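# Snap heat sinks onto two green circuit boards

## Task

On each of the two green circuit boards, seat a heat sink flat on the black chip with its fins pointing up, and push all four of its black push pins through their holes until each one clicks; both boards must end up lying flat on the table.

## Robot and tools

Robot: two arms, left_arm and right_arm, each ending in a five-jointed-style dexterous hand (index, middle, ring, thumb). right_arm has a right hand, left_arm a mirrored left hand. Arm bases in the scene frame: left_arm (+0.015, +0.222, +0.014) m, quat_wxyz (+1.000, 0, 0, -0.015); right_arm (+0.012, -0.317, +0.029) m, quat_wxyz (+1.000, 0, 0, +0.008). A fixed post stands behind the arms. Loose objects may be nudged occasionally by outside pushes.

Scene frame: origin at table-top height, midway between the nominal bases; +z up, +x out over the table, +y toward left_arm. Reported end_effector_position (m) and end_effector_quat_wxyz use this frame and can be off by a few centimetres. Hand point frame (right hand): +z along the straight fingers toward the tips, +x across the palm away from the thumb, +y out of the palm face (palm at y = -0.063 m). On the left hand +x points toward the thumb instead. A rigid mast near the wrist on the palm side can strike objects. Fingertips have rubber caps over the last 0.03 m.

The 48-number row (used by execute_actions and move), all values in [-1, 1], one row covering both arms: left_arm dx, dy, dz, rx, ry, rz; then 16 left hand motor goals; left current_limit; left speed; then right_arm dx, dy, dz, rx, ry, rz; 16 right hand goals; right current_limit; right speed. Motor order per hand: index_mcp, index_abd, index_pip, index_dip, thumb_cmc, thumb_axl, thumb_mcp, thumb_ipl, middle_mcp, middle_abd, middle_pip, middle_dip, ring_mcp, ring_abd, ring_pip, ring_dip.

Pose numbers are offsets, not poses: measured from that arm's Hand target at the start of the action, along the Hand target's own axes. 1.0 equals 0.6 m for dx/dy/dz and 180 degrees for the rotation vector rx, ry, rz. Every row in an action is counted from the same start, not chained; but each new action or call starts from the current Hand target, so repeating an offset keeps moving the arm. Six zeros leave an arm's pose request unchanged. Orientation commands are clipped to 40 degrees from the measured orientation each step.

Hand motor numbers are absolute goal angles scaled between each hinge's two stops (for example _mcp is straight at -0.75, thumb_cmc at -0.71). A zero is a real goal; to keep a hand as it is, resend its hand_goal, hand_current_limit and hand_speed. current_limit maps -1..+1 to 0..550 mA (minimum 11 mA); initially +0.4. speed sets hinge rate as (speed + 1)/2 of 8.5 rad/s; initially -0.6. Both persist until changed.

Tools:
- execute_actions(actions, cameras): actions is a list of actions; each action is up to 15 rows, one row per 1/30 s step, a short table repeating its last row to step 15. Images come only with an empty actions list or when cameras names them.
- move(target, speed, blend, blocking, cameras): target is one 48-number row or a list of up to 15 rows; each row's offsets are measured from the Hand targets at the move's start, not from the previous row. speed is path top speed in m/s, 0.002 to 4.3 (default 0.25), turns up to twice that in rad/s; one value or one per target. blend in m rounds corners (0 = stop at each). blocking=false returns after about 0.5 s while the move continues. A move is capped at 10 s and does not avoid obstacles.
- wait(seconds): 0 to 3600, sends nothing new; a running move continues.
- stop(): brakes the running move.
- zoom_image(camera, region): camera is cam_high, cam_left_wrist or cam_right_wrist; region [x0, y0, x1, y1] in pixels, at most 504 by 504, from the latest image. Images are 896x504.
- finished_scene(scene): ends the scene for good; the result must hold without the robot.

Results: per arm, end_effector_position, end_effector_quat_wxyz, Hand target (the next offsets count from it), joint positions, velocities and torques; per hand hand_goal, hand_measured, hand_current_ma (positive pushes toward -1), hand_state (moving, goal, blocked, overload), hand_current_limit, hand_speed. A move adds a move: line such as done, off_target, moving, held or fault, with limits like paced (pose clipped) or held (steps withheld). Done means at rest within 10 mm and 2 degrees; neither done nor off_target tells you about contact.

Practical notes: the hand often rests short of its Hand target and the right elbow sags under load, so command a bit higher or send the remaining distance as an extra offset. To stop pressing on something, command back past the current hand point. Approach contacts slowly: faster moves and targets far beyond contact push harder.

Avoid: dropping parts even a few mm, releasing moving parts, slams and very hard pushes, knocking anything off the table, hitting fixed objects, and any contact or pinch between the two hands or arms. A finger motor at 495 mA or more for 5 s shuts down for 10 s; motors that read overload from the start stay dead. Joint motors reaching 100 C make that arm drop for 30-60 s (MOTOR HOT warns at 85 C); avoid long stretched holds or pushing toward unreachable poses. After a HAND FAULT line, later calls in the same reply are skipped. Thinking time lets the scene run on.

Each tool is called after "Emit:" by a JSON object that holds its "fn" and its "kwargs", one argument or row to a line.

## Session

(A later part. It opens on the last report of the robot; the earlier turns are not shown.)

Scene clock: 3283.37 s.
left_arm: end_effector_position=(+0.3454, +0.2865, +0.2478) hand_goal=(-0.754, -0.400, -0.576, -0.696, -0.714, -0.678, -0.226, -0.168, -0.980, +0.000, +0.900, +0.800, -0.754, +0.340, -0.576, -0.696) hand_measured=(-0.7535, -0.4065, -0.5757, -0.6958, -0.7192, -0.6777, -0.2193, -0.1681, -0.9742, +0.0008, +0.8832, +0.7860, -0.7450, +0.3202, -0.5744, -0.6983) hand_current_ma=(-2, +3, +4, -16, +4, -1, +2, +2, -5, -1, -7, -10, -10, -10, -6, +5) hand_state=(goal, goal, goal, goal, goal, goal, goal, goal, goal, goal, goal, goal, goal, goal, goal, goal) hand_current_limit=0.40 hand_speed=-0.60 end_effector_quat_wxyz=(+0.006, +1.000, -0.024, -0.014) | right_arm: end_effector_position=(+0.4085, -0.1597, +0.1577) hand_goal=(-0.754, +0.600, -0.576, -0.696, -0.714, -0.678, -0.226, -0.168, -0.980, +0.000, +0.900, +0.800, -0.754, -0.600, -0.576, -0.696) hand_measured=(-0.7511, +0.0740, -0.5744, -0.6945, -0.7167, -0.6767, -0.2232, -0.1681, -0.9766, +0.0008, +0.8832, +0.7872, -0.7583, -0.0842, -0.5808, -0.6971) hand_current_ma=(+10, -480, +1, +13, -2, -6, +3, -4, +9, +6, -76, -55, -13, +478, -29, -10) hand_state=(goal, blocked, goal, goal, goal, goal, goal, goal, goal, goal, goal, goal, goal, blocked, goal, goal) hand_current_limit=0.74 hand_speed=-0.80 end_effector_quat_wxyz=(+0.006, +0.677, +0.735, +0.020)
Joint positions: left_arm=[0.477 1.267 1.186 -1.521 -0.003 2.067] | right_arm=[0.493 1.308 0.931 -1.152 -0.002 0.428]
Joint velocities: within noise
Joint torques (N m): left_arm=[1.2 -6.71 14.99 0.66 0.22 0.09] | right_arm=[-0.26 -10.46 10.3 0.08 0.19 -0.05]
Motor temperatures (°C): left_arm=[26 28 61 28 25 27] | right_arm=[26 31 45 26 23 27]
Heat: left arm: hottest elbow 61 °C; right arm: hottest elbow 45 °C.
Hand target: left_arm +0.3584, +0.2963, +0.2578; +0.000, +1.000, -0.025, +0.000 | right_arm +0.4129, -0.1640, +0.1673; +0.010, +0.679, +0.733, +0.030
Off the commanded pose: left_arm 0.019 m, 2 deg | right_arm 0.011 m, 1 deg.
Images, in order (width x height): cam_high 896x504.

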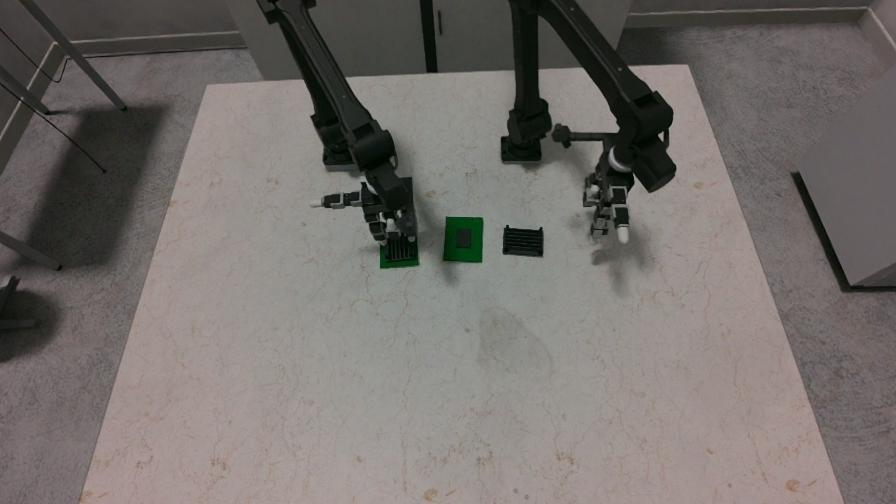

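Emit:
{"fn": "move", "kwargs": {
  "target": [0,0,0,0,0,0,-0.754,-0.4,-0.576,-0.696,-0.714,-0.678,-0.226,-0.168,-0.98,0,0.9,0.8,-0.754,0.34,-0.576,-0.696,0.4,-0.6,0,0,-0.014,0,0,0,-0.754,0.6,-0.576,-0.696,-0.714,-0.678,-0.226,-0.168,-0.98,0,0.9,0.8,-0.754,-0.6,-0.576,-0.696,0.74,-0.8],
  "speed": 0.03,
  "cameras": ["cam_right_wrist", "cam_high"]
}}

Emit:
{"fn": "zoom_image", "kwargs": {
  "camera": "cam_right_wrist",
  "region": [280, 0, 510, 160]
}}

Emit:
{"fn": "zoom_image", "kwargs": {
  "camera": "cam_high",
  "region": [360, 190, 500, 290]
}}

Scene clock: 3299.90 s.
left_arm: end_effector_position=(+0.3454, +0.2865, +0.2478) hand_goal=(-0.754, -0.400, -0.576, -0.696, -0.714, -0.678, -0.226, -0.168, -0.980, +0.000, +0.900, +0.800, -0.754, +0.340, -0.576, -0.696) hand_measured=(-0.7535, -0.4065, -0.5770, -0.6971, -0.7192, -0.6767, -0.2203, -0.1672, -0.9754, +0.0008, +0.8832, +0.7860, -0.7450, +0.3216, -0.5744, -0.6983) hand_current_ma=(-6, +6, +3, -5, +1, -2, +2, +7, -8, -4, -10, -18, -10, -1, +6, +6) hand_state=(goal, goal, goal, goal, goal, goal, goal, goal, goal, goal, goal, goal, goal, goal, goal, goal) hand_current_limit=0.40 hand_speed=-0.60 end_effector_quat_wxyz=(+0.006, +1.000, -0.024, -0.014) | right_arm: end_effector_position=(+0.4047, -0.1619, +0.1595) hand_goal=(-0.754, +0.600, -0.576, -0.696, -0.714, -0.678, -0.226, -0.168, -0.980, +0.000, +0.900, +0.800, -0.754, -0.600, -0.576, -0.696) hand_measured=(-0.7511, +0.0740, -0.5744, -0.6958, -0.7154, -0.6767, -0.2232, -0.1672, -0.9766, +0.0008, +0.8832, +0.7872, -0.7583, -0.0842, -0.5808, -0.6983) hand_current_ma=(+5, -483, +3, +14, +1, -4, +0, -3, +7, +6, -73, -57, -13, +479, -30, -4) hand_state=(goal, blocked, goal, goal, goal, goal, goal, goal, goal, goal, goal, goal, goal, blocked, goal, goal) hand_current_limit=0.74 hand_speed=-0.80 end_effector_quat_wxyz=(+0.004, +0.677, +0.735, +0.016)
Joint positions: left_arm=[0.477 1.267 1.186 -1.521 -0.003 2.067] | right_arm=[0.493 1.3 0.931 -1.17 -0.002 0.428]
Joint torques (N m): left_arm=[1.03 -6.89 15.02 0.7 0.26 0.05] | right_arm=[-0.15 -10.58 11.48 -0.18 0.19 -0.05]
Motor temperatures (°C): left_arm=[26 28 61 28 25 27] | right_arm=[26 31 45 26 23 27]
Heat: left arm: hottest elbow 61 °C; right arm: hottest elbow 45 °C.
Hand target: left_arm +0.3584, +0.2963, +0.2578; +0.000, +1.000, -0.025, +0.000 | right_arm +0.4124, -0.1643, +0.1756; +0.010, +0.679, +0.733, +0.030
Off the commanded pose: left_arm 0.019 m, 2 deg | right_arm 0.018 m, 2 deg.
move: off_target (right_arm)
Images, in order (width x height): cam_high 896x504, cam_right_wrist 896x504.

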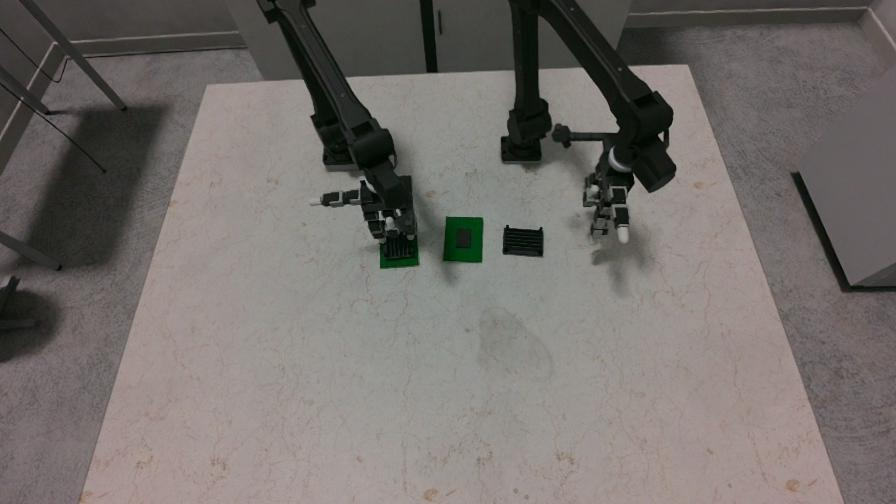

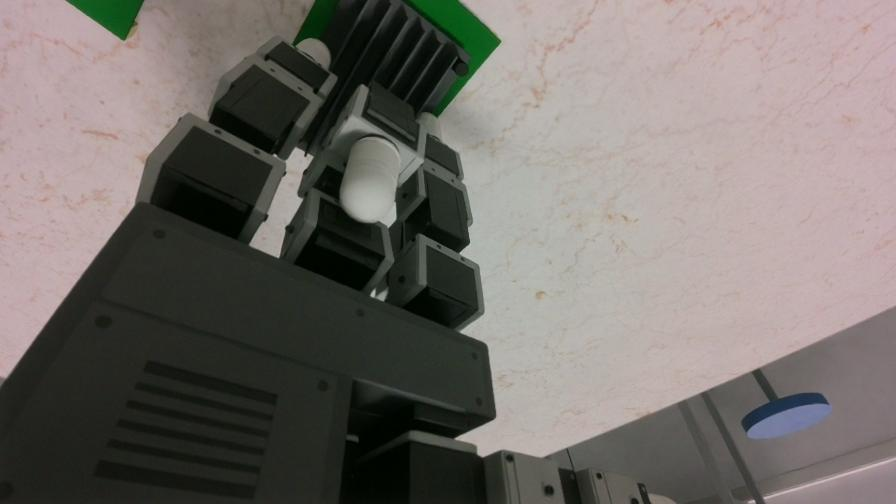

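Scaled by 2.191 from the camera's image (finer frame: 1280x720).

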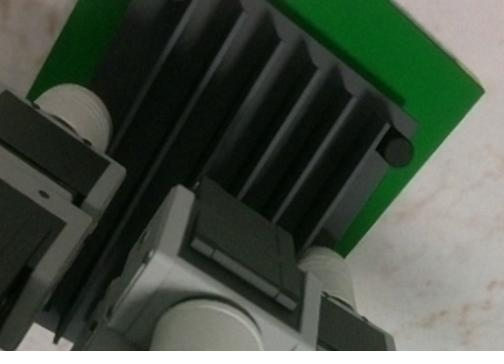

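Scaled by 3.600 from the camera's image (finer frame: 1280x720).

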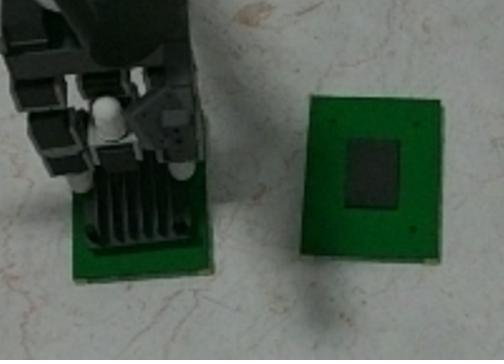

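Emit:
{"fn": "move", "kwargs": {
  "target": [0,0,0,0,0,0,-0.754,-0.4,-0.576,-0.696,-0.714,-0.678,-0.226,-0.168,-0.98,0,0.9,0.8,-0.754,0.34,-0.576,-0.696,0.4,-0.6,0.0075,-0.003,0.067,0.0182,-0.0084,0,-0.754,0.6,-0.576,-0.696,-0.714,-0.678,-0.226,-0.168,-0.98,0,0.9,0.8,-0.754,-0.6,-0.576,-0.696,0.74,-0.8],
  "speed": 0.03,
  "cameras": ["cam_right_wrist"]
}}

Emit:
{"fn": "zoom_image", "kwargs": {
  "camera": "cam_right_wrist",
  "region": [280, 0, 510, 160]
}}

Scene clock: 3322.53 s.
left_arm: end_effector_position=(+0.3454, +0.2865, +0.2478) hand_goal=(-0.754, -0.400, -0.576, -0.696, -0.714, -0.678, -0.226, -0.168, -0.980, +0.000, +0.900, +0.800, -0.754, +0.340, -0.576, -0.696) hand_measured=(-0.7535, -0.4051, -0.5757, -0.6958, -0.7205, -0.6777, -0.2203, -0.1681, -0.9754, +0.0008, +0.8832, +0.7860, -0.7462, +0.3202, -0.5744, -0.6983) hand_current_ma=(-9, -5, -1, -7, +8, -1, +6, +4, +6, -6, -8, -18, -5, -7, +0, +6) hand_state=(goal, goal, goal, goal, goal, goal, goal, goal, goal, goal, goal, goal, goal, goal, goal, goal) hand_current_limit=0.40 hand_speed=-0.60 end_effector_quat_wxyz=(+0.006, +1.000, -0.024, -0.014) | right_arm: end_effector_position=(+0.4081, -0.1601, +0.1439) hand_goal=(-0.754, +0.600, -0.576, -0.696, -0.714, -0.678, -0.226, -0.168, -0.980, +0.000, +0.900, +0.800, -0.754, -0.600, -0.576, -0.696) hand_measured=(-0.7583, +0.0740, -0.5808, -0.6971, -0.7167, -0.6777, -0.2232, -0.1681, -0.9766, +0.0008, +0.8832, +0.7872, -0.7583, -0.0842, -0.5808, -0.6971) hand_current_ma=(-20, -477, -24, +4, +3, +0, +9, -5, -2, +11, -67, -53, -25, +476, -26, -3) hand_state=(goal, blocked, goal, goal, goal, goal, goal, goal, goal, goal, goal, goal, goal, blocked, goal, goal) hand_current_limit=0.74 hand_speed=-0.80 end_effector_quat_wxyz=(+0.001, +0.678, +0.735, +0.003)
Joint positions: left_arm=[0.477 1.267 1.186 -1.521 -0.003 2.067] | right_arm=[0.493 1.342 0.931 -1.153 -0.001 0.428]
Joint torques (N m): left_arm=[1.96 -6.71 14.98 0.58 0.31 0.11] | right_arm=[1.03 -7.36 9.68 0.72 0.18 0.08]
Motor temperatures (°C): left_arm=[26 28 61 28 25 27] | right_arm=[26 30 46 26 23 27]
Heat: left arm: hottest elbow 61 °C; right arm: hottest elbow 46 °C.
Hand target: left_arm +0.3584, +0.2963, +0.2578; +0.000, +1.000, -0.025, +0.000 | right_arm +0.4125, -0.1587, +0.1354; +0.000, +0.679, +0.734, +0.000
Off the commanded pose: left_arm 0.019 m, 2 deg | right_arm 0.010 m, 0 deg.
move: done

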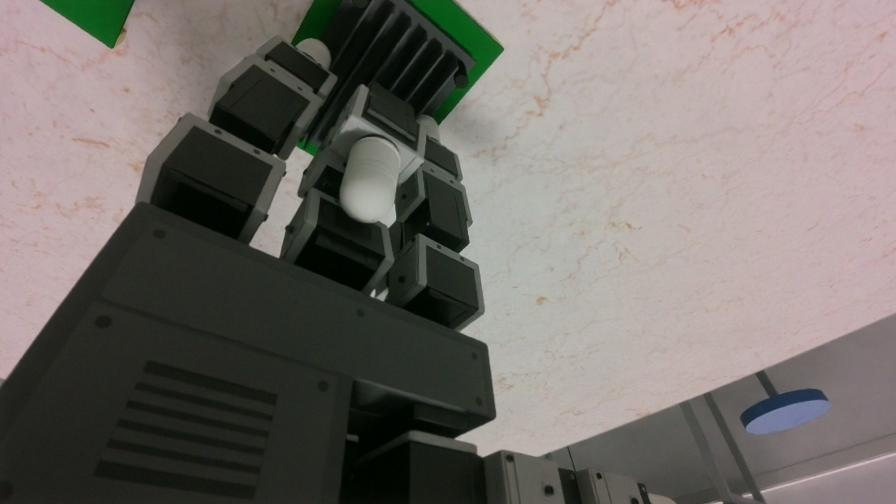

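Scaled by 2.191 from the camera's image (finer frame: 1280x720).

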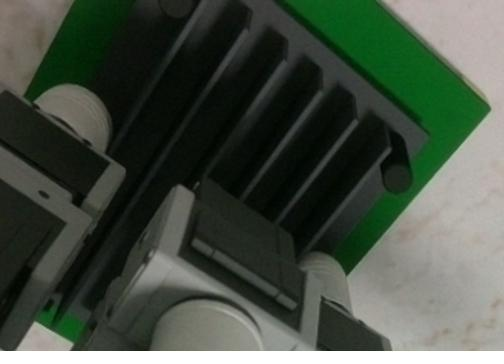

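Emit:
{"fn": "execute_actions", "kwargs": {
  "actions": [],
  "cameras": ["cam_high","cam_right_wrist"]
}}

Scene clock: 3369.97 s.
left_arm: end_effector_position=(+0.3454, +0.2865, +0.2478) hand_goal=(-0.754, -0.400, -0.576, -0.696, -0.714, -0.678, -0.226, -0.168, -0.980, +0.000, +0.900, +0.800, -0.754, +0.340, -0.576, -0.696) hand_measured=(-0.7535, -0.4051, -0.5757, -0.6958, -0.7192, -0.6777, -0.2193, -0.1672, -0.9766, +0.0008, +0.8820, +0.7847, -0.7462, +0.3187, -0.5744, -0.6983) hand_current_ma=(-11, +8, +10, -10, +9, +6, +6, +11, +0, +1, +0, -12, +0, -3, -3, +7) hand_state=(goal, goal, goal, goal, goal, goal, goal, goal, goal, goal, goal, goal, goal, goal, goal, goal) hand_current_limit=0.40 hand_speed=-0.60 end_effector_quat_wxyz=(+0.006, +1.000, -0.024, -0.014) | right_arm: end_effector_position=(+0.4081, -0.1601, +0.1439) hand_goal=(-0.754, +0.600, -0.576, -0.696, -0.714, -0.678, -0.226, -0.168, -0.980, +0.000, +0.900, +0.800, -0.754, -0.600, -0.576, -0.696) hand_measured=(-0.7583, +0.0740, -0.5808, -0.6971, -0.7167, -0.6777, -0.2232, -0.1672, -0.9766, +0.0008, +0.8832, +0.7872, -0.7583, -0.0842, -0.5808, -0.6971) hand_current_ma=(-22, -477, -18, +9, -4, -6, +9, +4, +3, +14, -76, -55, -18, +478, -18, -6) hand_state=(goal, blocked, goal, goal, goal, goal, goal, goal, goal, goal, goal, goal, goal, blocked, goal, goal) hand_current_limit=0.74 hand_speed=-0.80 end_effector_quat_wxyz=(+0.001, +0.678, +0.735, +0.003)
Joint positions: left_arm=[0.477 1.267 1.186 -1.521 -0.003 2.067] | right_arm=[0.493 1.342 0.931 -1.153 -0.001 0.428]
Joint velocities: within noise
Joint torques (N m): left_arm=[1.61 -7.3 14.74 0.7 0.31 0.08] | right_arm=[0.97 -7.24 9.68 0.7 0.18 0.09]
Motor temperatures (°C): left_arm=[26 28 61 28 25 27] | right_arm=[26 30 45 26 23 27]
Heat: left arm: hottest elbow 61 °C; right arm: hottest elbow 45 °C.
Hand target: left_arm +0.3584, +0.2963, +0.2578; +0.000, +1.000, -0.025, +0.000 | right_arm +0.4125, -0.1587, +0.1354; +0.000, +0.679, +0.734, +0.000
Off the commanded pose: left_arm 0.019 m, 2 deg | right_arm 0.010 m, 0 deg.
Images, in order (width x height): cam_high 896x504, cam_right_wrist 896x504.

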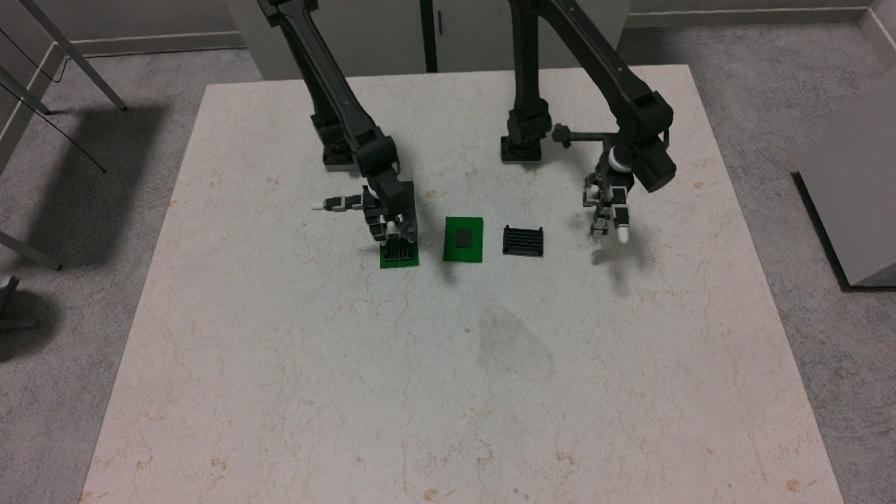

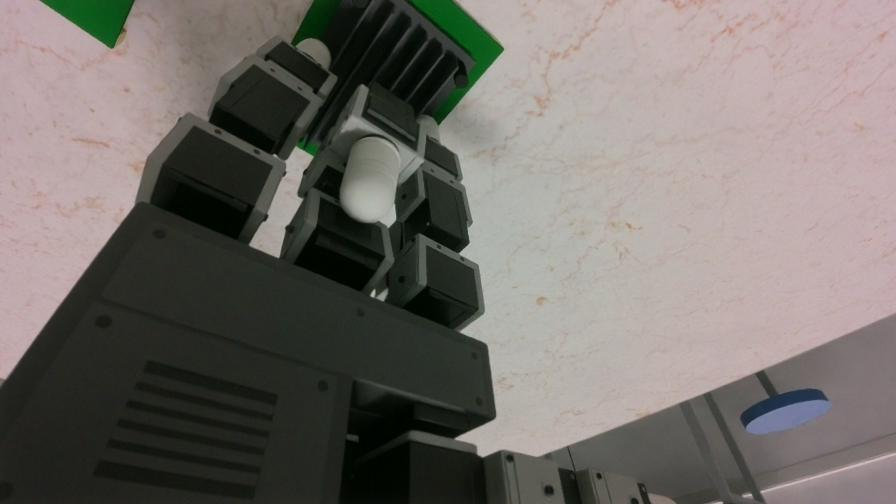

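Emit:
{"fn": "move", "kwargs": {
  "target": [0,0,0,0,0,0,-0.754,-0.02,-0.576,-0.696,-0.714,-0.678,-0.226,-0.168,-0.98,0,0.9,0.8,-0.754,0.02,-0.576,-0.696,0.4,-0.85,0,0,0,0,0,0,-0.754,0.03,-0.576,-0.696,-0.714,-0.678,-0.226,-0.168,-0.98,0,0.9,0.8,-0.754,-0.04,-0.576,-0.696,0.4,-0.85],
  "cameras": ["cam_right_wrist"]
}}

Scene clock: 3375.83 s.
left_arm: end_effector_position=(+0.3454, +0.2865, +0.2478) hand_goal=(-0.754, -0.020, -0.576, -0.696, -0.714, -0.678, -0.226, -0.168, -0.980, +0.000, +0.900, +0.800, -0.754, +0.020, -0.576, -0.696) hand_measured=(-0.7535, -0.0300, -0.5757, -0.6958, -0.7205, -0.6777, -0.2193, -0.1672, -0.9754, +0.0023, +0.8820, +0.7847, -0.7462, +0.0272, -0.5757, -0.6983) hand_current_ma=(-1, +10, -1, -2, +4, +2, +9, +6, -3, -9, -4, -10, -2, +0, -2, +12) hand_state=(goal, goal, goal, goal, goal, goal, goal, goal, goal, goal, goal, goal, goal, goal, goal, goal) hand_current_limit=0.40 hand_speed=-0.85 end_effector_quat_wxyz=(+0.006, +1.000, -0.024, -0.014) | right_arm: end_effector_position=(+0.4094, -0.1595, +0.1416) hand_goal=(-0.754, +0.030, -0.576, -0.696, -0.714, -0.678, -0.226, -0.168, -0.980, +0.000, +0.900, +0.800, -0.754, -0.040, -0.576, -0.696) hand_measured=(-0.7511, +0.0360, -0.5757, -0.6932, -0.7154, -0.6767, -0.2232, -0.1672, -0.9766, +0.0008, +0.8832, +0.7872, -0.7547, -0.0388, -0.5757, -0.6932) hand_current_ma=(+12, +23, -7, +17, -1, -8, +5, -10, +7, +6, -71, -56, -6, +0, -1, +7) hand_state=(goal, goal, goal, goal, goal, goal, goal, goal, goal, goal, goal, goal, goal, goal, goal, goal) hand_current_limit=0.40 hand_speed=-0.85 end_effector_quat_wxyz=(+0.001, +0.678, +0.735, +0.003)
Joint positions: left_arm=[0.477 1.267 1.186 -1.521 -0.003 2.067] | right_arm=[0.493 1.349 0.931 -1.147 0 0.428]
Joint torques (N m): left_arm=[1.67 -6.53 14.97 0.64 0.29 0.11] | right_arm=[1.03 -8 9.68 0.47 0.15 0.09]
Motor temperatures (°C): left_arm=[26 28 61 28 25 27] | right_arm=[26 30 45 26 23 27]
Heat: left arm: hottest elbow 61 °C; right arm: hottest elbow 45 °C.
Hand target: left_arm +0.3584, +0.2963, +0.2578; +0.000, +1.000, -0.025, +0.000 | right_arm +0.4125, -0.1587, +0.1354; +0.000, +0.679, +0.734, +0.000
Off the commanded pose: left_arm 0.019 m, 2 deg | right_arm 0.007 m, 0 deg.
move: done

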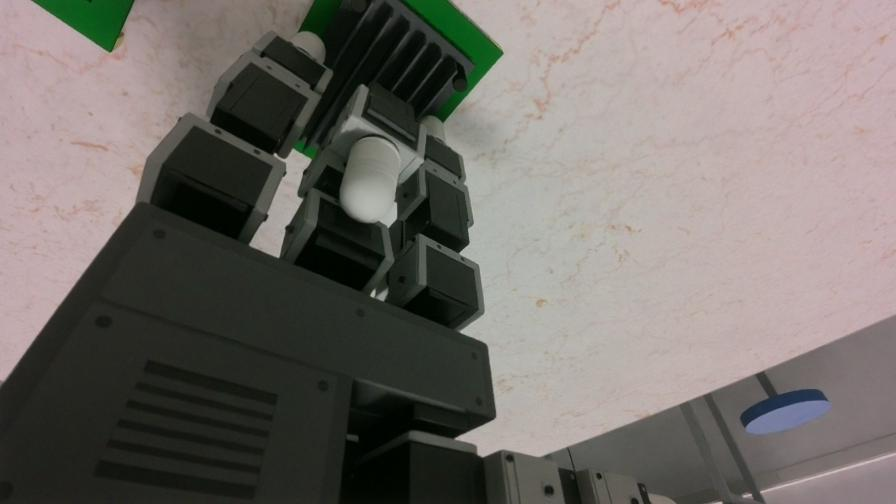

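Emit:
{"fn": "move", "kwargs": {
  "target": [
    [0,0,0,0,0,0,-0.754,-0.02,-0.576,-0.696,-0.714,-0.678,-0.226,-0.168,-0.98,0,0.9,0.8,-0.754,0.02,-0.576,-0.696,0.4,-0.85,0,0,-0.13,-0.0182,0.0084,0,-0.754,0.01,-0.576,-0.696,-0.714,-0.678,-0.226,-0.168,-0.98,0,0.9,0.8,-0.754,-0.02,-0.576,-0.696,0.4,-0.85],
    [0,0,0,0,0,0,-0.754,-0.02,-0.576,-0.696,-0.714,-0.678,-0.226,-0.168,-0.98,0,0.9,0.8,-0.754,0.02,-0.576,-0.696,0.4,-0.6,0.0723,-0.1472,-0.098,-0.0713,0.1828,0,-0.754,0.01,-0.576,-0.696,-0.714,-0.678,-0.226,-0.168,-0.98,0,0.9,0.8,-0.98,0,0.9,0.8,0.4,-0.6]
  ],
  "speed": [0.06,0.15],
  "cameras": ["cam_right_wrist"]
}}

Scene clock: 3405.60 s.
left_arm: end_effector_position=(+0.3454, +0.2865, +0.2478) hand_goal=(-0.754, -0.020, -0.576, -0.696, -0.714, -0.678, -0.226, -0.168, -0.980, +0.000, +0.900, +0.800, -0.754, +0.020, -0.576, -0.696) hand_measured=(-0.7547, -0.0300, -0.5757, -0.6958, -0.7192, -0.6777, -0.2203, -0.1672, -0.9742, +0.0008, +0.8832, +0.7860, -0.7462, +0.0257, -0.5757, -0.6983) hand_current_ma=(-9, -1, +9, -10, +2, -2, +6, +2, +1, -12, -4, -15, -11, +1, -7, -1) hand_state=(goal, goal, goal, goal, goal, goal, goal, goal, goal, goal, goal, goal, goal, goal, goal, goal) hand_current_limit=0.40 hand_speed=-0.60 end_effector_quat_wxyz=(+0.006, +1.000, -0.024, -0.014) | right_arm: end_effector_position=(+0.3242, -0.1261, +0.1945) hand_goal=(-0.754, +0.010, -0.576, -0.696, -0.714, -0.678, -0.226, -0.168, -0.980, +0.000, +0.900, +0.800, -0.980, +0.000, +0.900, +0.800) hand_measured=(-0.7583, +0.0096, -0.5795, -0.6932, -0.7167, -0.6777, -0.2232, -0.1681, -0.9766, +0.0008, +0.8832, +0.7872, -0.9790, -0.0095, +0.8845, +0.7847) hand_current_ma=(-17, -4, -13, +13, -3, -4, +5, -14, +8, +3, -72, -56, +8, -24, -69, -73) hand_state=(goal, goal, goal, goal, goal, goal, goal, goal, goal, goal, goal, goal, goal, goal, goal, goal) hand_current_limit=0.40 hand_speed=-0.60 end_effector_quat_wxyz=(-0.131, +0.651, +0.698, +0.269)
Joint positions: left_arm=[0.477 1.267 1.186 -1.521 -0.003 2.067] | right_arm=[0.513 0.851 0.61 -0.858 -0.396 0.557]
Joint torques (N m): left_arm=[2.37 -6.83 14.89 0.64 0.25 0.1] | right_arm=[2.32 -3.9 10.36 1.61 -0.29 0.08]
Motor temperatures (°C): left_arm=[26 28 62 28 25 27] | right_arm=[26 30 44 26 23 27]
Heat: left arm: hottest elbow 62 °C; right arm: hottest elbow 44 °C.
Hand target: left_arm +0.3584, +0.2963, +0.2578; +0.000, +1.000, -0.025, +0.000 | right_arm +0.3210, -0.1222, +0.1941; -0.132, +0.647, +0.699, +0.273
Off the commanded pose: left_arm 0.019 m, 2 deg | right_arm 0.005 m, 1 deg.
move: done; target 2's new numbers were sent with left_arm's hand 0.019 m and 2 deg from that target

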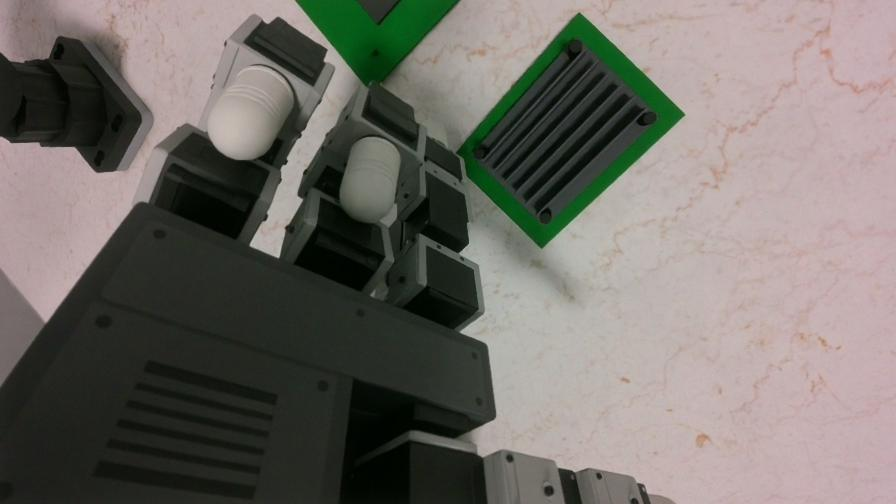

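Emit:
{"fn": "zoom_image", "kwargs": {
  "camera": "cam_right_wrist",
  "region": [450, 5, 700, 255]
}}

Scaled by 2.016 from the camera's image (finer frame: 1280x720).

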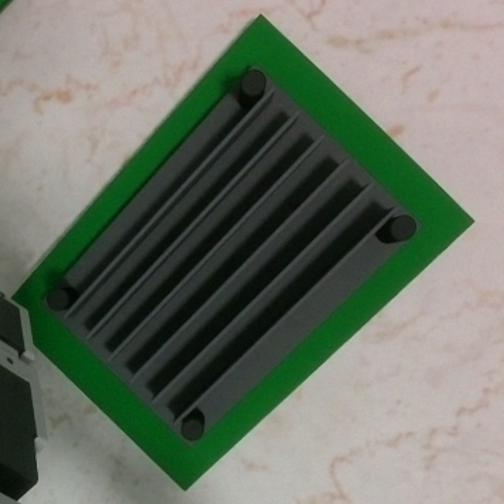

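Emit:
{"fn": "zoom_image", "kwargs": {
  "camera": "cam_right_wrist",
  "region": [440, 100, 580, 260]
}}

Emit:
{"fn": "zoom_image", "kwargs": {
  "camera": "cam_right_wrist",
  "region": [550, 0, 700, 140]
}}

Scaled by 3.150 from the camera's image (finer frame: 1280x720).

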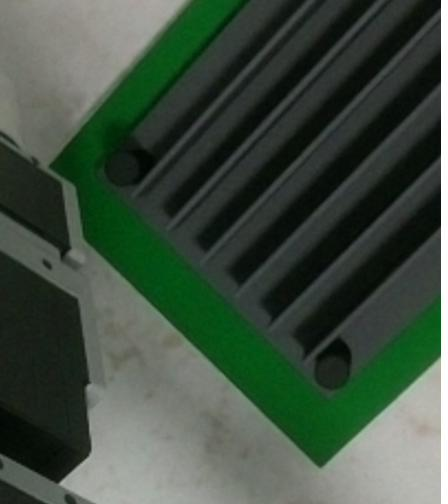

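Scaled by 3.360 from the camera's image (finer frame: 1280x720).

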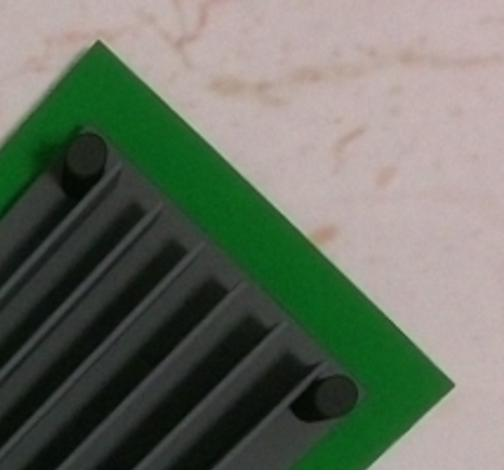

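Emit:
{"fn": "move", "kwargs": {
  "target": [0,0,0,0,0,0,-0.754,-0.02,-0.576,-0.696,-0.714,-0.678,-0.226,-0.168,-0.98,0,0.9,0.8,-0.754,0.02,-0.576,-0.696,0.4,-0.6,-0.0789,0.1514,0.0056,0.0713,-0.1828,0,-0.754,0.01,-0.576,-0.696,-0.714,-0.678,-0.226,-0.168,-0.98,0,0.9,0.8,-0.754,-0.02,-0.576,-0.696,0.4,-0.6],
  "speed": 0.12,
  "cameras": ["cam_right_wrist"]
}}

Scene clock: 3574.03 s.
left_arm: end_effector_position=(+0.3454, +0.2865, +0.2478) hand_goal=(-0.754, -0.020, -0.576, -0.696, -0.714, -0.678, -0.226, -0.168, -0.980, +0.000, +0.900, +0.800, -0.754, +0.020, -0.576, -0.696) hand_measured=(-0.7535, -0.0300, -0.5757, -0.6958, -0.7205, -0.6767, -0.2203, -0.1681, -0.9754, +0.0023, +0.8832, +0.7847, -0.7462, +0.0272, -0.5757, -0.6983) hand_current_ma=(-5, +1, +0, -6, +9, -1, +9, +6, -4, +3, -6, -2, -3, +0, -2, +9) hand_state=(goal, goal, goal, goal, goal, goal, goal, goal, goal, goal, goal, goal, goal, goal, goal, goal) hand_current_limit=0.40 hand_speed=-0.60 end_effector_quat_wxyz=(+0.006, +1.000, -0.024, -0.014) | right_arm: end_effector_position=(+0.4019, -0.1600, +0.1748) hand_goal=(-0.754, +0.010, -0.576, -0.696, -0.714, -0.678, -0.226, -0.168, -0.980, +0.000, +0.900, +0.800, -0.754, -0.020, -0.576, -0.696) hand_measured=(-0.7511, +0.0096, -0.5744, -0.6932, -0.7129, -0.6767, -0.2232, -0.1681, -0.9766, +0.0008, +0.8832, +0.7872, -0.7535, -0.0183, -0.5718, -0.6971) hand_current_ma=(+10, +6, +7, +15, +13, +2, +4, -11, +10, +4, -78, -57, +5, +1, +9, -11) hand_state=(goal, goal, goal, goal, goal, goal, goal, goal, goal, goal, goal, goal, goal, goal, goal, goal) hand_current_limit=0.40 hand_speed=-0.60 end_effector_quat_wxyz=(-0.003, +0.678, +0.735, -0.006)
Joint positions: left_arm=[0.477 1.267 1.186 -1.521 -0.003 2.067] | right_arm=[0.502 1.308 0.991 -1.267 -0.001 0.437]
Joint torques (N m): left_arm=[2.43 -6.83 14.83 0.64 0.37 0.04] | right_arm=[-0.15 -7.71 13.27 -0.27 0.2 -0.04]
Motor temperatures (°C): left_arm=[26 28 63 28 25 27] | right_arm=[26 29 45 26 23 27]
Heat: left arm: hottest elbow 63 °C; right arm: hottest elbow 45 °C.
Hand target: left_arm +0.3584, +0.2963, +0.2578; +0.000, +1.000, -0.025, +0.000 | right_arm +0.4164, -0.1586, +0.1850; +0.000, +0.680, +0.734, +0.000
Off the commanded pose: left_arm 0.019 m, 2 deg | right_arm 0.018 m, 1 deg.
move: off_target (right_arm)

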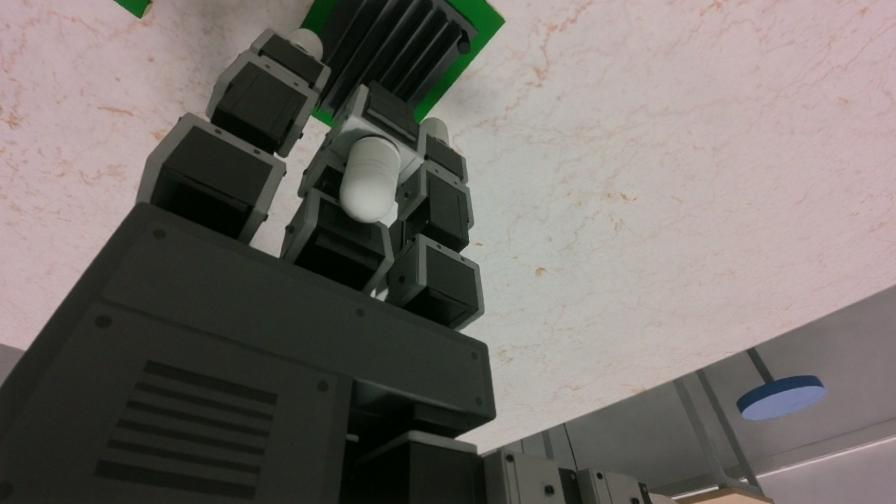

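Emit:
{"fn": "move", "kwargs": {
  "target": [0,0,0,0,0,0,-0.754,-0.02,-0.576,-0.696,-0.714,-0.678,-0.226,-0.168,-0.98,0,0.9,0.8,-0.754,0.02,-0.576,-0.696,0.4,-0.6,0,0,0.0733,0,0,0,-0.754,0.01,-0.576,-0.696,-0.714,-0.678,-0.226,-0.168,-0.98,0,0.9,0.8,-0.754,-0.02,-0.576,-0.696,0.4,-0.6],
  "speed": 0.05,
  "cameras": ["cam_right_wrist"]
}}

Scene clock: 3581.50 s.
left_arm: end_effector_position=(+0.3454, +0.2865, +0.2478) hand_goal=(-0.754, -0.020, -0.576, -0.696, -0.714, -0.678, -0.226, -0.168, -0.980, +0.000, +0.900, +0.800, -0.754, +0.020, -0.576, -0.696) hand_measured=(-0.7535, -0.0300, -0.5744, -0.6958, -0.7205, -0.6777, -0.2193, -0.1672, -0.9754, +0.0008, +0.8820, +0.7872, -0.7462, +0.0272, -0.5757, -0.6983) hand_current_ma=(-10, +2, +5, -8, +9, +9, +6, +3, +4, -6, -8, -13, -8, -8, +6, +6) hand_state=(goal, goal, goal, goal, goal, goal, goal, goal, goal, goal, goal, goal, goal, goal, goal, goal) hand_current_limit=0.40 hand_speed=-0.60 end_effector_quat_wxyz=(+0.006, +1.000, -0.024, -0.014) | right_arm: end_effector_position=(+0.4136, -0.1534, +0.1504) hand_goal=(-0.754, +0.010, -0.576, -0.696, -0.714, -0.678, -0.226, -0.168, -0.980, +0.000, +0.900, +0.800, -0.754, -0.020, -0.576, -0.696) hand_measured=(-0.7511, +0.0081, -0.5757, -0.6932, -0.7154, -0.6777, -0.2232, -0.1681, -0.9766, +0.0008, +0.8832, +0.7872, -0.7535, -0.0183, -0.5718, -0.6971) hand_current_ma=(+18, -2, -8, +6, +0, -5, -1, -7, +0, +12, -68, -53, -5, +9, +10, +0) hand_state=(goal, goal, goal, goal, goal, goal, goal, goal, goal, goal, goal, goal, goal, goal, goal, goal) hand_current_limit=0.40 hand_speed=-0.60 end_effector_quat_wxyz=(+0.002, +0.678, +0.735, +0.006)
Joint positions: left_arm=[0.477 1.267 1.186 -1.521 -0.003 2.067] | right_arm=[0.502 1.353 0.959 -1.164 -0.001 0.437]
Joint torques (N m): left_arm=[1.61 -6.59 14.93 0.61 0.28 0.1] | right_arm=[-0.21 -8.12 9.05 0.51 0.17 -0.05]
Motor temperatures (°C): left_arm=[26 28 63 28 25 27] | right_arm=[26 29 45 26 23 27]
Heat: left arm: hottest elbow 63 °C; right arm: hottest elbow 45 °C.
Hand target: left_arm +0.3584, +0.2963, +0.2578; +0.000, +1.000, -0.025, +0.000 | right_arm +0.4164, -0.1587, +0.1411; +0.000, +0.680, +0.734, +0.000
Off the commanded pose: left_arm 0.019 m, 2 deg | right_arm 0.011 m, 1 deg.
move: off_target (right_arm)

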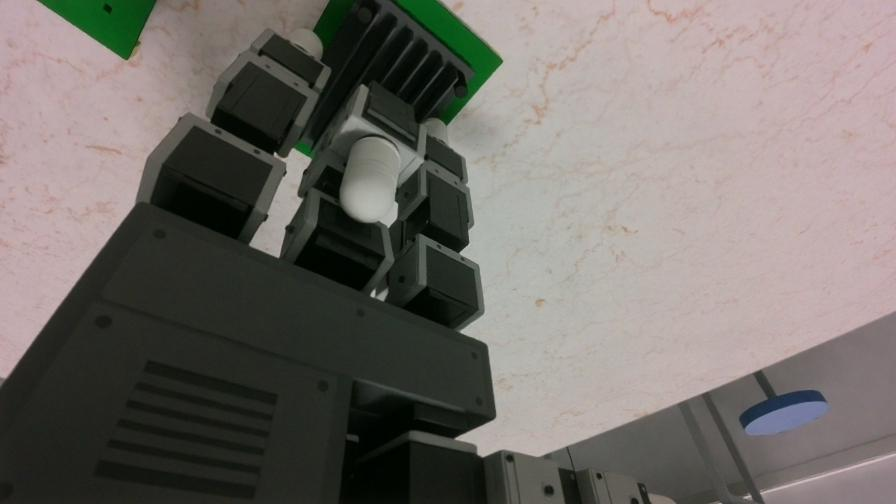

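Emit:
{"fn": "move", "kwargs": {
  "target": [0,0,0,0,0,0,-0.754,-0.02,-0.576,-0.696,-0.714,-0.678,-0.226,-0.168,-0.98,0,0.9,0.8,-0.754,0.02,-0.576,-0.696,0.4,-0.6,-0.0117,0,0.004,0,0,0,-0.754,0.01,-0.576,-0.696,-0.714,-0.678,-0.226,-0.168,-0.98,0,0.9,0.8,-0.754,-0.02,-0.576,-0.696,0.4,-0.6],
  "speed": 0.03,
  "cameras": []
}}

Scene clock: 3588.57 s.
left_arm: end_effector_position=(+0.3454, +0.2865, +0.2478) hand_goal=(-0.754, -0.020, -0.576, -0.696, -0.714, -0.678, -0.226, -0.168, -0.980, +0.000, +0.900, +0.800, -0.754, +0.020, -0.576, -0.696) hand_measured=(-0.7523, -0.0300, -0.5757, -0.6958, -0.7192, -0.6767, -0.2203, -0.1681, -0.9754, +0.0008, +0.8832, +0.7872, -0.7462, +0.0257, -0.5744, -0.6983) hand_current_ma=(-10, -2, +0, -14, +3, -4, +8, +6, +4, -7, +2, -12, -7, +2, -1, +10) hand_state=(goal, goal, goal, goal, goal, goal, goal, goal, goal, goal, goal, goal, goal, goal, goal, goal) hand_current_limit=0.40 hand_speed=-0.60 end_effector_quat_wxyz=(+0.006, +1.000, -0.024, -0.014) | right_arm: end_effector_position=(+0.4150, -0.1603, +0.1468) hand_goal=(-0.754, +0.010, -0.576, -0.696, -0.714, -0.678, -0.226, -0.168, -0.980, +0.000, +0.900, +0.800, -0.754, -0.020, -0.576, -0.696) hand_measured=(-0.7498, +0.0096, -0.5744, -0.6932, -0.7167, -0.6777, -0.2232, -0.1681, -0.9766, +0.0008, +0.8832, +0.7872, -0.7523, -0.0183, -0.5718, -0.6971) hand_current_ma=(+11, -3, +3, +21, +5, +0, +8, -4, +12, -2, -77, -68, +1, +2, +10, +2) hand_state=(goal, goal, goal, goal, goal, goal, goal, goal, goal, goal, goal, goal, goal, goal, goal, goal) hand_current_limit=0.40 hand_speed=-0.60 end_effector_quat_wxyz=(+0.001, +0.678, +0.735, +0.005)
Joint positions: left_arm=[0.477 1.267 1.186 -1.521 -0.003 2.067] | right_arm=[0.484 1.353 0.949 -1.156 -0.001 0.42]
Joint torques (N m): left_arm=[2.2 -8 14.93 0.46 0.23 0] | right_arm=[-0.21 -8.53 8.88 0.5 0.18 -0.05]
Motor temperatures (°C): left_arm=[26 28 63 28 25 27] | right_arm=[26 29 45 26 23 27]
Heat: left arm: hottest elbow 63 °C; right arm: hottest elbow 45 °C.
Hand target: left_arm +0.3584, +0.2963, +0.2578; +0.000, +1.000, -0.025, +0.000 | right_arm +0.4170, -0.1656, +0.1388; +0.000, +0.680, +0.734, +0.000
Off the commanded pose: left_arm 0.019 m, 2 deg | right_arm 0.010 m, 1 deg.
move: done

Emit:
{"fn": "move", "kwargs": {
  "target": [0,0,0,0,0,0,-0.754,-0.02,-0.576,-0.696,-0.714,-0.678,-0.226,-0.168,-0.98,0,0.9,0.8,-0.754,0.02,-0.576,-0.696,0.4,-0.6,0,0,0,0,0,0,-0.754,0.3,-0.576,-0.696,-0.714,-0.678,-0.226,-0.168,-0.98,0,0.9,0.8,-0.754,-0.3,-0.576,-0.696,-0.5,-0.9],
  "speed": 0.03,
  "cameras": ["cam_right_wrist"]
}}

Emit:
{"fn": "zoom_image", "kwargs": {
  "camera": "cam_right_wrist",
  "region": [290, 0, 510, 160]
}}

Scene clock: 3596.37 s.
left_arm: end_effector_position=(+0.3454, +0.2865, +0.2478) hand_goal=(-0.754, -0.020, -0.576, -0.696, -0.714, -0.678, -0.226, -0.168, -0.980, +0.000, +0.900, +0.800, -0.754, +0.020, -0.576, -0.696) hand_measured=(-0.7523, -0.0285, -0.5757, -0.6971, -0.7205, -0.6777, -0.2193, -0.1672, -0.9754, +0.0008, +0.8845, +0.7872, -0.7450, +0.0257, -0.5744, -0.6983) hand_current_ma=(-13, -2, +0, -3, +6, -1, -3, +15, -4, -11, -3, -14, -9, -2, +6, +12) hand_state=(goal, goal, goal, goal, goal, goal, goal, goal, goal, goal, goal, goal, goal, goal, goal, goal) hand_current_limit=0.40 hand_speed=-0.60 end_effector_quat_wxyz=(+0.006, +1.000, -0.024, -0.014) | right_arm: end_effector_position=(+0.4152, -0.1601, +0.1468) hand_goal=(-0.754, +0.300, -0.576, -0.696, -0.714, -0.678, -0.226, -0.168, -0.980, +0.000, +0.900, +0.800, -0.754, -0.300, -0.576, -0.696) hand_measured=(-0.7498, +0.0799, -0.5731, -0.6932, -0.7154, -0.6777, -0.2232, -0.1672, -0.9766, +0.0008, +0.8832, +0.7872, -0.7523, -0.0739, -0.5718, -0.6971) hand_current_ma=(+19, -136, +1, +20, +3, -2, +7, -2, -1, +6, -75, -57, +10, +141, +8, -9) hand_state=(goal, blocked, goal, goal, goal, goal, goal, goal, goal, goal, goal, goal, goal, blocked, goal, goal) hand_current_limit=-0.50 hand_speed=-0.90 end_effector_quat_wxyz=(+0.001, +0.678, +0.735, +0.006)
Joint positions: left_arm=[0.477 1.267 1.186 -1.521 -0.003 2.067] | right_arm=[0.484 1.353 0.949 -1.156 -0.001 0.419]
Joint torques (N m): left_arm=[2.26 -6.65 14.78 0.75 0.23 0.09] | right_arm=[-0.09 -8.53 8.91 0.46 0.18 -0.05]
Motor temperatures (°C): left_arm=[26 28 63 28 25 27] | right_arm=[26 29 44 26 23 27]
Heat: left arm: hottest elbow 63 °C; right arm: hottest elbow 44 °C.
Hand target: left_arm +0.3584, +0.2963, +0.2578; +0.000, +1.000, -0.025, +0.000 | right_arm +0.4170, -0.1656, +0.1388; +0.000, +0.679, +0.734, +0.000
Off the commanded pose: left_arm 0.019 m, 2 deg | right_arm 0.010 m, 1 deg.
move: done

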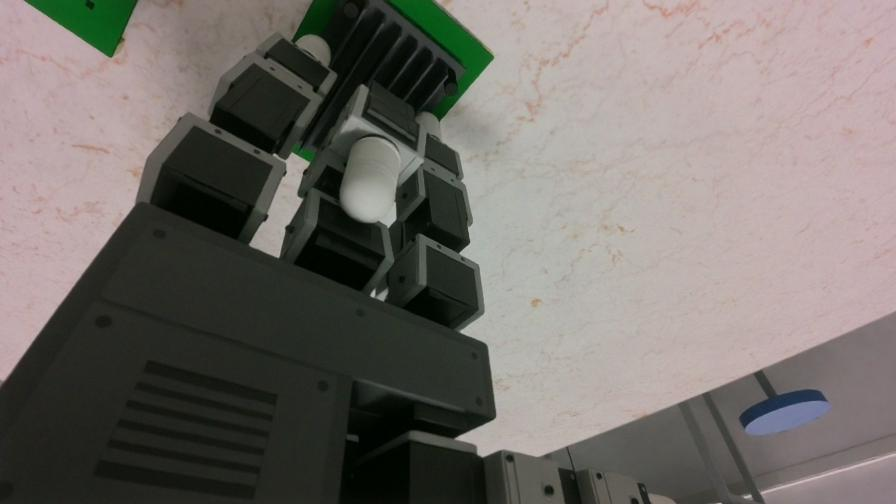

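Scaled by 2.291 from the camera's image (finer frame: 1280x720).

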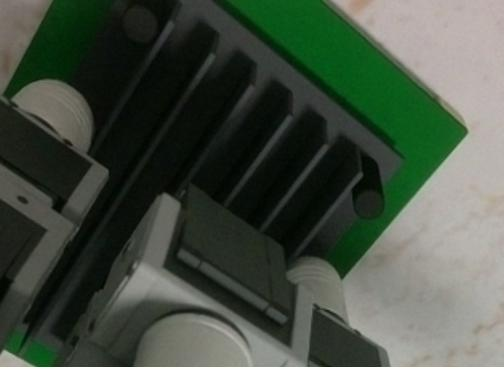

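Emit:
{"fn": "move", "kwargs": {
  "target": [0,0,0,0,0,0,-0.754,-0.02,-0.576,-0.696,-0.714,-0.678,-0.226,-0.168,-0.98,0,0.9,0.8,-0.754,0.02,-0.576,-0.696,0.4,-0.6,0,0,0,0,0,0,-0.760,0.1026,-0.576,-0.696,-0.714,-0.678,-0.226,-0.168,-0.98,0,0.9,0.8,-0.762,-0.1112,-0.576,-0.696,0,-0.9],
  "speed": 0.03,
  "cameras": ["cam_right_wrist"]
}}

Emit:
{"fn": "zoom_image", "kwargs": {
  "camera": "cam_right_wrist",
  "region": [290, 0, 510, 160]
}}

Scene clock: 3624.43 s.
left_arm: end_effector_position=(+0.3454, +0.2865, +0.2478) hand_goal=(-0.754, -0.020, -0.576, -0.696, -0.714, -0.678, -0.226, -0.168, -0.980, +0.000, +0.900, +0.800, -0.754, +0.020, -0.576, -0.696) hand_measured=(-0.7523, -0.0300, -0.5770, -0.6958, -0.7192, -0.6777, -0.2193, -0.1681, -0.9754, +0.0008, +0.8845, +0.7860, -0.7462, +0.0257, -0.5757, -0.6971) hand_current_ma=(-5, -5, +4, -8, +4, +3, +2, +6, +0, +0, -9, -6, -5, -5, +7, +12) hand_state=(goal, goal, goal, goal, goal, goal, goal, goal, goal, goal, goal, goal, goal, goal, goal, goal) hand_current_limit=0.40 hand_speed=-0.60 end_effector_quat_wxyz=(+0.006, +1.000, -0.024, -0.014) | right_arm: end_effector_position=(+0.4152, -0.1601, +0.1468) hand_goal=(-0.760, +0.102, -0.576, -0.696, -0.714, -0.678, -0.226, -0.168, -0.980, +0.000, +0.900, +0.800, -0.762, -0.112, -0.576, -0.696) hand_measured=(-0.7535, +0.0784, -0.5744, -0.6932, -0.7154, -0.6777, -0.2232, -0.1681, -0.9766, +0.0008, +0.8832, +0.7872, -0.7559, -0.0739, -0.5718, -0.6971) hand_current_ma=(+22, -59, +7, +13, -3, +1, +6, -7, +7, +15, -68, -52, +21, +107, +13, -4) hand_state=(goal, blocked, goal, goal, goal, goal, goal, goal, goal, goal, goal, goal, goal, blocked, goal, goal) hand_current_limit=0.00 hand_speed=-0.90 end_effector_quat_wxyz=(+0.001, +0.678, +0.735, +0.006)
Joint positions: left_arm=[0.477 1.267 1.186 -1.521 -0.003 2.067] | right_arm=[0.484 1.353 0.949 -1.156 -0.001 0.419]
Joint torques (N m): left_arm=[0.44 -7.59 14.93 0.65 0.17 0.04] | right_arm=[-0.15 -8.53 8.88 0.49 0.18 -0.05]
Motor temperatures (°C): left_arm=[26 28 63 28 25 27] | right_arm=[26 29 43 26 23 27]
Heat: left arm: hottest elbow 63 °C; right arm: hottest elbow 43 °C.
Hand target: left_arm +0.3584, +0.2963, +0.2578; +0.000, +1.000, -0.025, +0.000 | right_arm +0.4170, -0.1656, +0.1388; +0.000, +0.679, +0.734, +0.000
Off the commanded pose: left_arm 0.019 m, 2 deg | right_arm 0.010 m, 1 deg.
move: done

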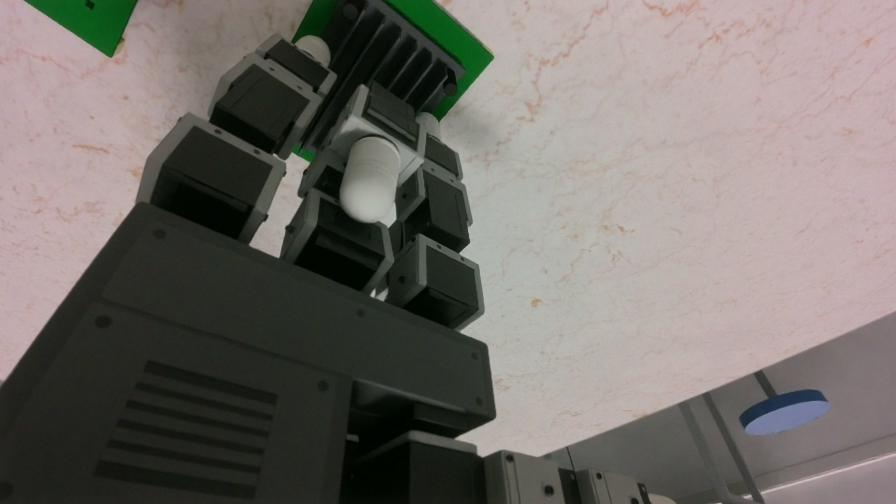

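Scaled by 2.291 from the camera's image (finer frame: 1280x720).

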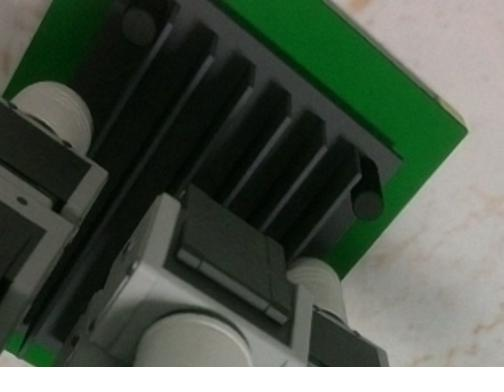

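Emit:
{"fn": "move", "kwargs": {
  "target": [0,0,0,0,0,0,-0.754,-0.02,-0.576,-0.696,-0.714,-0.678,-0.226,-0.168,-0.98,0,0.9,0.8,-0.754,0.02,-0.576,-0.696,0.4,-0.6,0,0,0,0,0,0,-0.766,0.082,-0.576,-0.696,-0.714,-0.678,-0.226,-0.168,-0.98,0,0.9,0.8,-0.768,-0.125,-0.576,-0.696,0,-0.9],
  "speed": 0.03,
  "cameras": ["cam_right_wrist"]
}}

Emit:
{"fn": "zoom_image", "kwargs": {
  "camera": "cam_right_wrist",
  "region": [290, 0, 510, 160]
}}

Scene clock: 3642.97 s.
left_arm: end_effector_position=(+0.3454, +0.2865, +0.2478) hand_goal=(-0.754, -0.020, -0.576, -0.696, -0.714, -0.678, -0.226, -0.168, -0.980, +0.000, +0.900, +0.800, -0.754, +0.020, -0.576, -0.696) hand_measured=(-0.7535, -0.0285, -0.5744, -0.6958, -0.7192, -0.6767, -0.2193, -0.1681, -0.9754, +0.0008, +0.8820, +0.7860, -0.7450, +0.0272, -0.5744, -0.6971) hand_current_ma=(-9, +6, +0, -8, -2, +1, -4, +14, -1, -11, -13, -11, -11, -2, +3, +12) hand_state=(goal, goal, goal, goal, goal, goal, goal, goal, goal, goal, goal, goal, goal, goal, goal, goal) hand_current_limit=0.40 hand_speed=-0.60 end_effector_quat_wxyz=(+0.006, +1.000, -0.024, -0.014) | right_arm: end_effector_position=(+0.4153, -0.1600, +0.1469) hand_goal=(-0.766, +0.082, -0.576, -0.696, -0.714, -0.678, -0.226, -0.168, -0.980, +0.000, +0.900, +0.800, -0.768, -0.126, -0.576, -0.696) hand_measured=(-0.7571, +0.0726, -0.5744, -0.6932, -0.7167, -0.6767, -0.2232, -0.1672, -0.9766, +0.0008, +0.8832, +0.7872, -0.7595, -0.0783, -0.5718, -0.6971) hand_current_ma=(+40, -23, +8, +28, +5, -8, +2, +3, +3, +7, -76, -57, +38, +127, +10, -1) hand_state=(goal, goal, goal, goal, goal, goal, goal, goal, goal, goal, goal, goal, goal, blocked, goal, goal) hand_current_limit=0.00 hand_speed=-0.90 end_effector_quat_wxyz=(+0.002, +0.678, +0.735, +0.006)
Joint positions: left_arm=[0.477 1.267 1.186 -1.521 -0.003 2.067] | right_arm=[0.484 1.353 0.949 -1.155 -0.001 0.419]
Joint torques (N m): left_arm=[1.79 -6.36 15.08 0.73 0.31 0.08] | right_arm=[-0.21 -8.53 8.88 0.44 0.18 -0.05]
Motor temperatures (°C): left_arm=[26 28 63 28 25 27] | right_arm=[26 29 43 26 23 27]
Heat: left arm: hottest elbow 63 °C; right arm: hottest elbow 43 °C.
Hand target: left_arm +0.3584, +0.2963, +0.2578; +0.000, +1.000, -0.025, +0.000 | right_arm +0.4171, -0.1655, +0.1388; +0.000, +0.680, +0.734, +0.000
Off the commanded pose: left_arm 0.019 m, 2 deg | right_arm 0.010 m, 1 deg.
move: done

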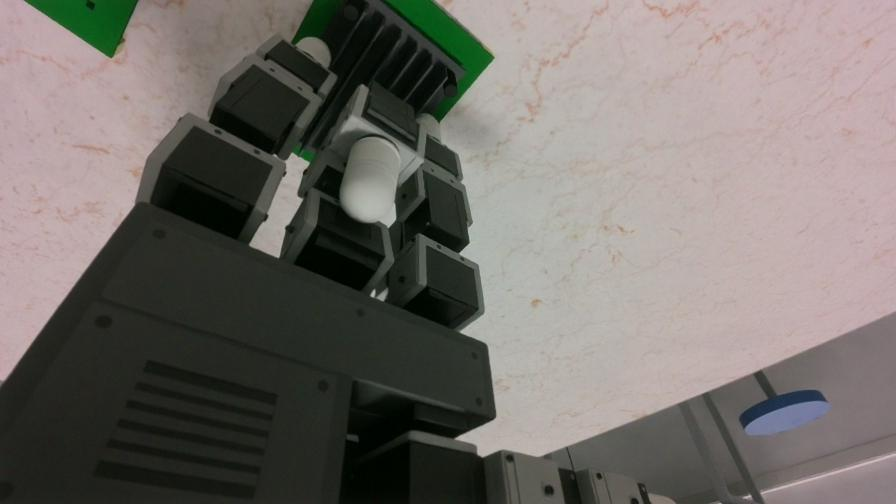

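Scaled by 2.291 from the camera's image (finer frame: 1280x720).

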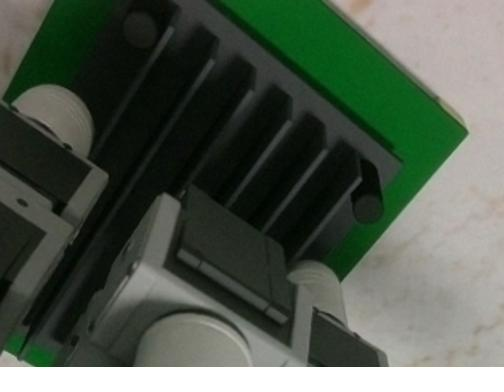

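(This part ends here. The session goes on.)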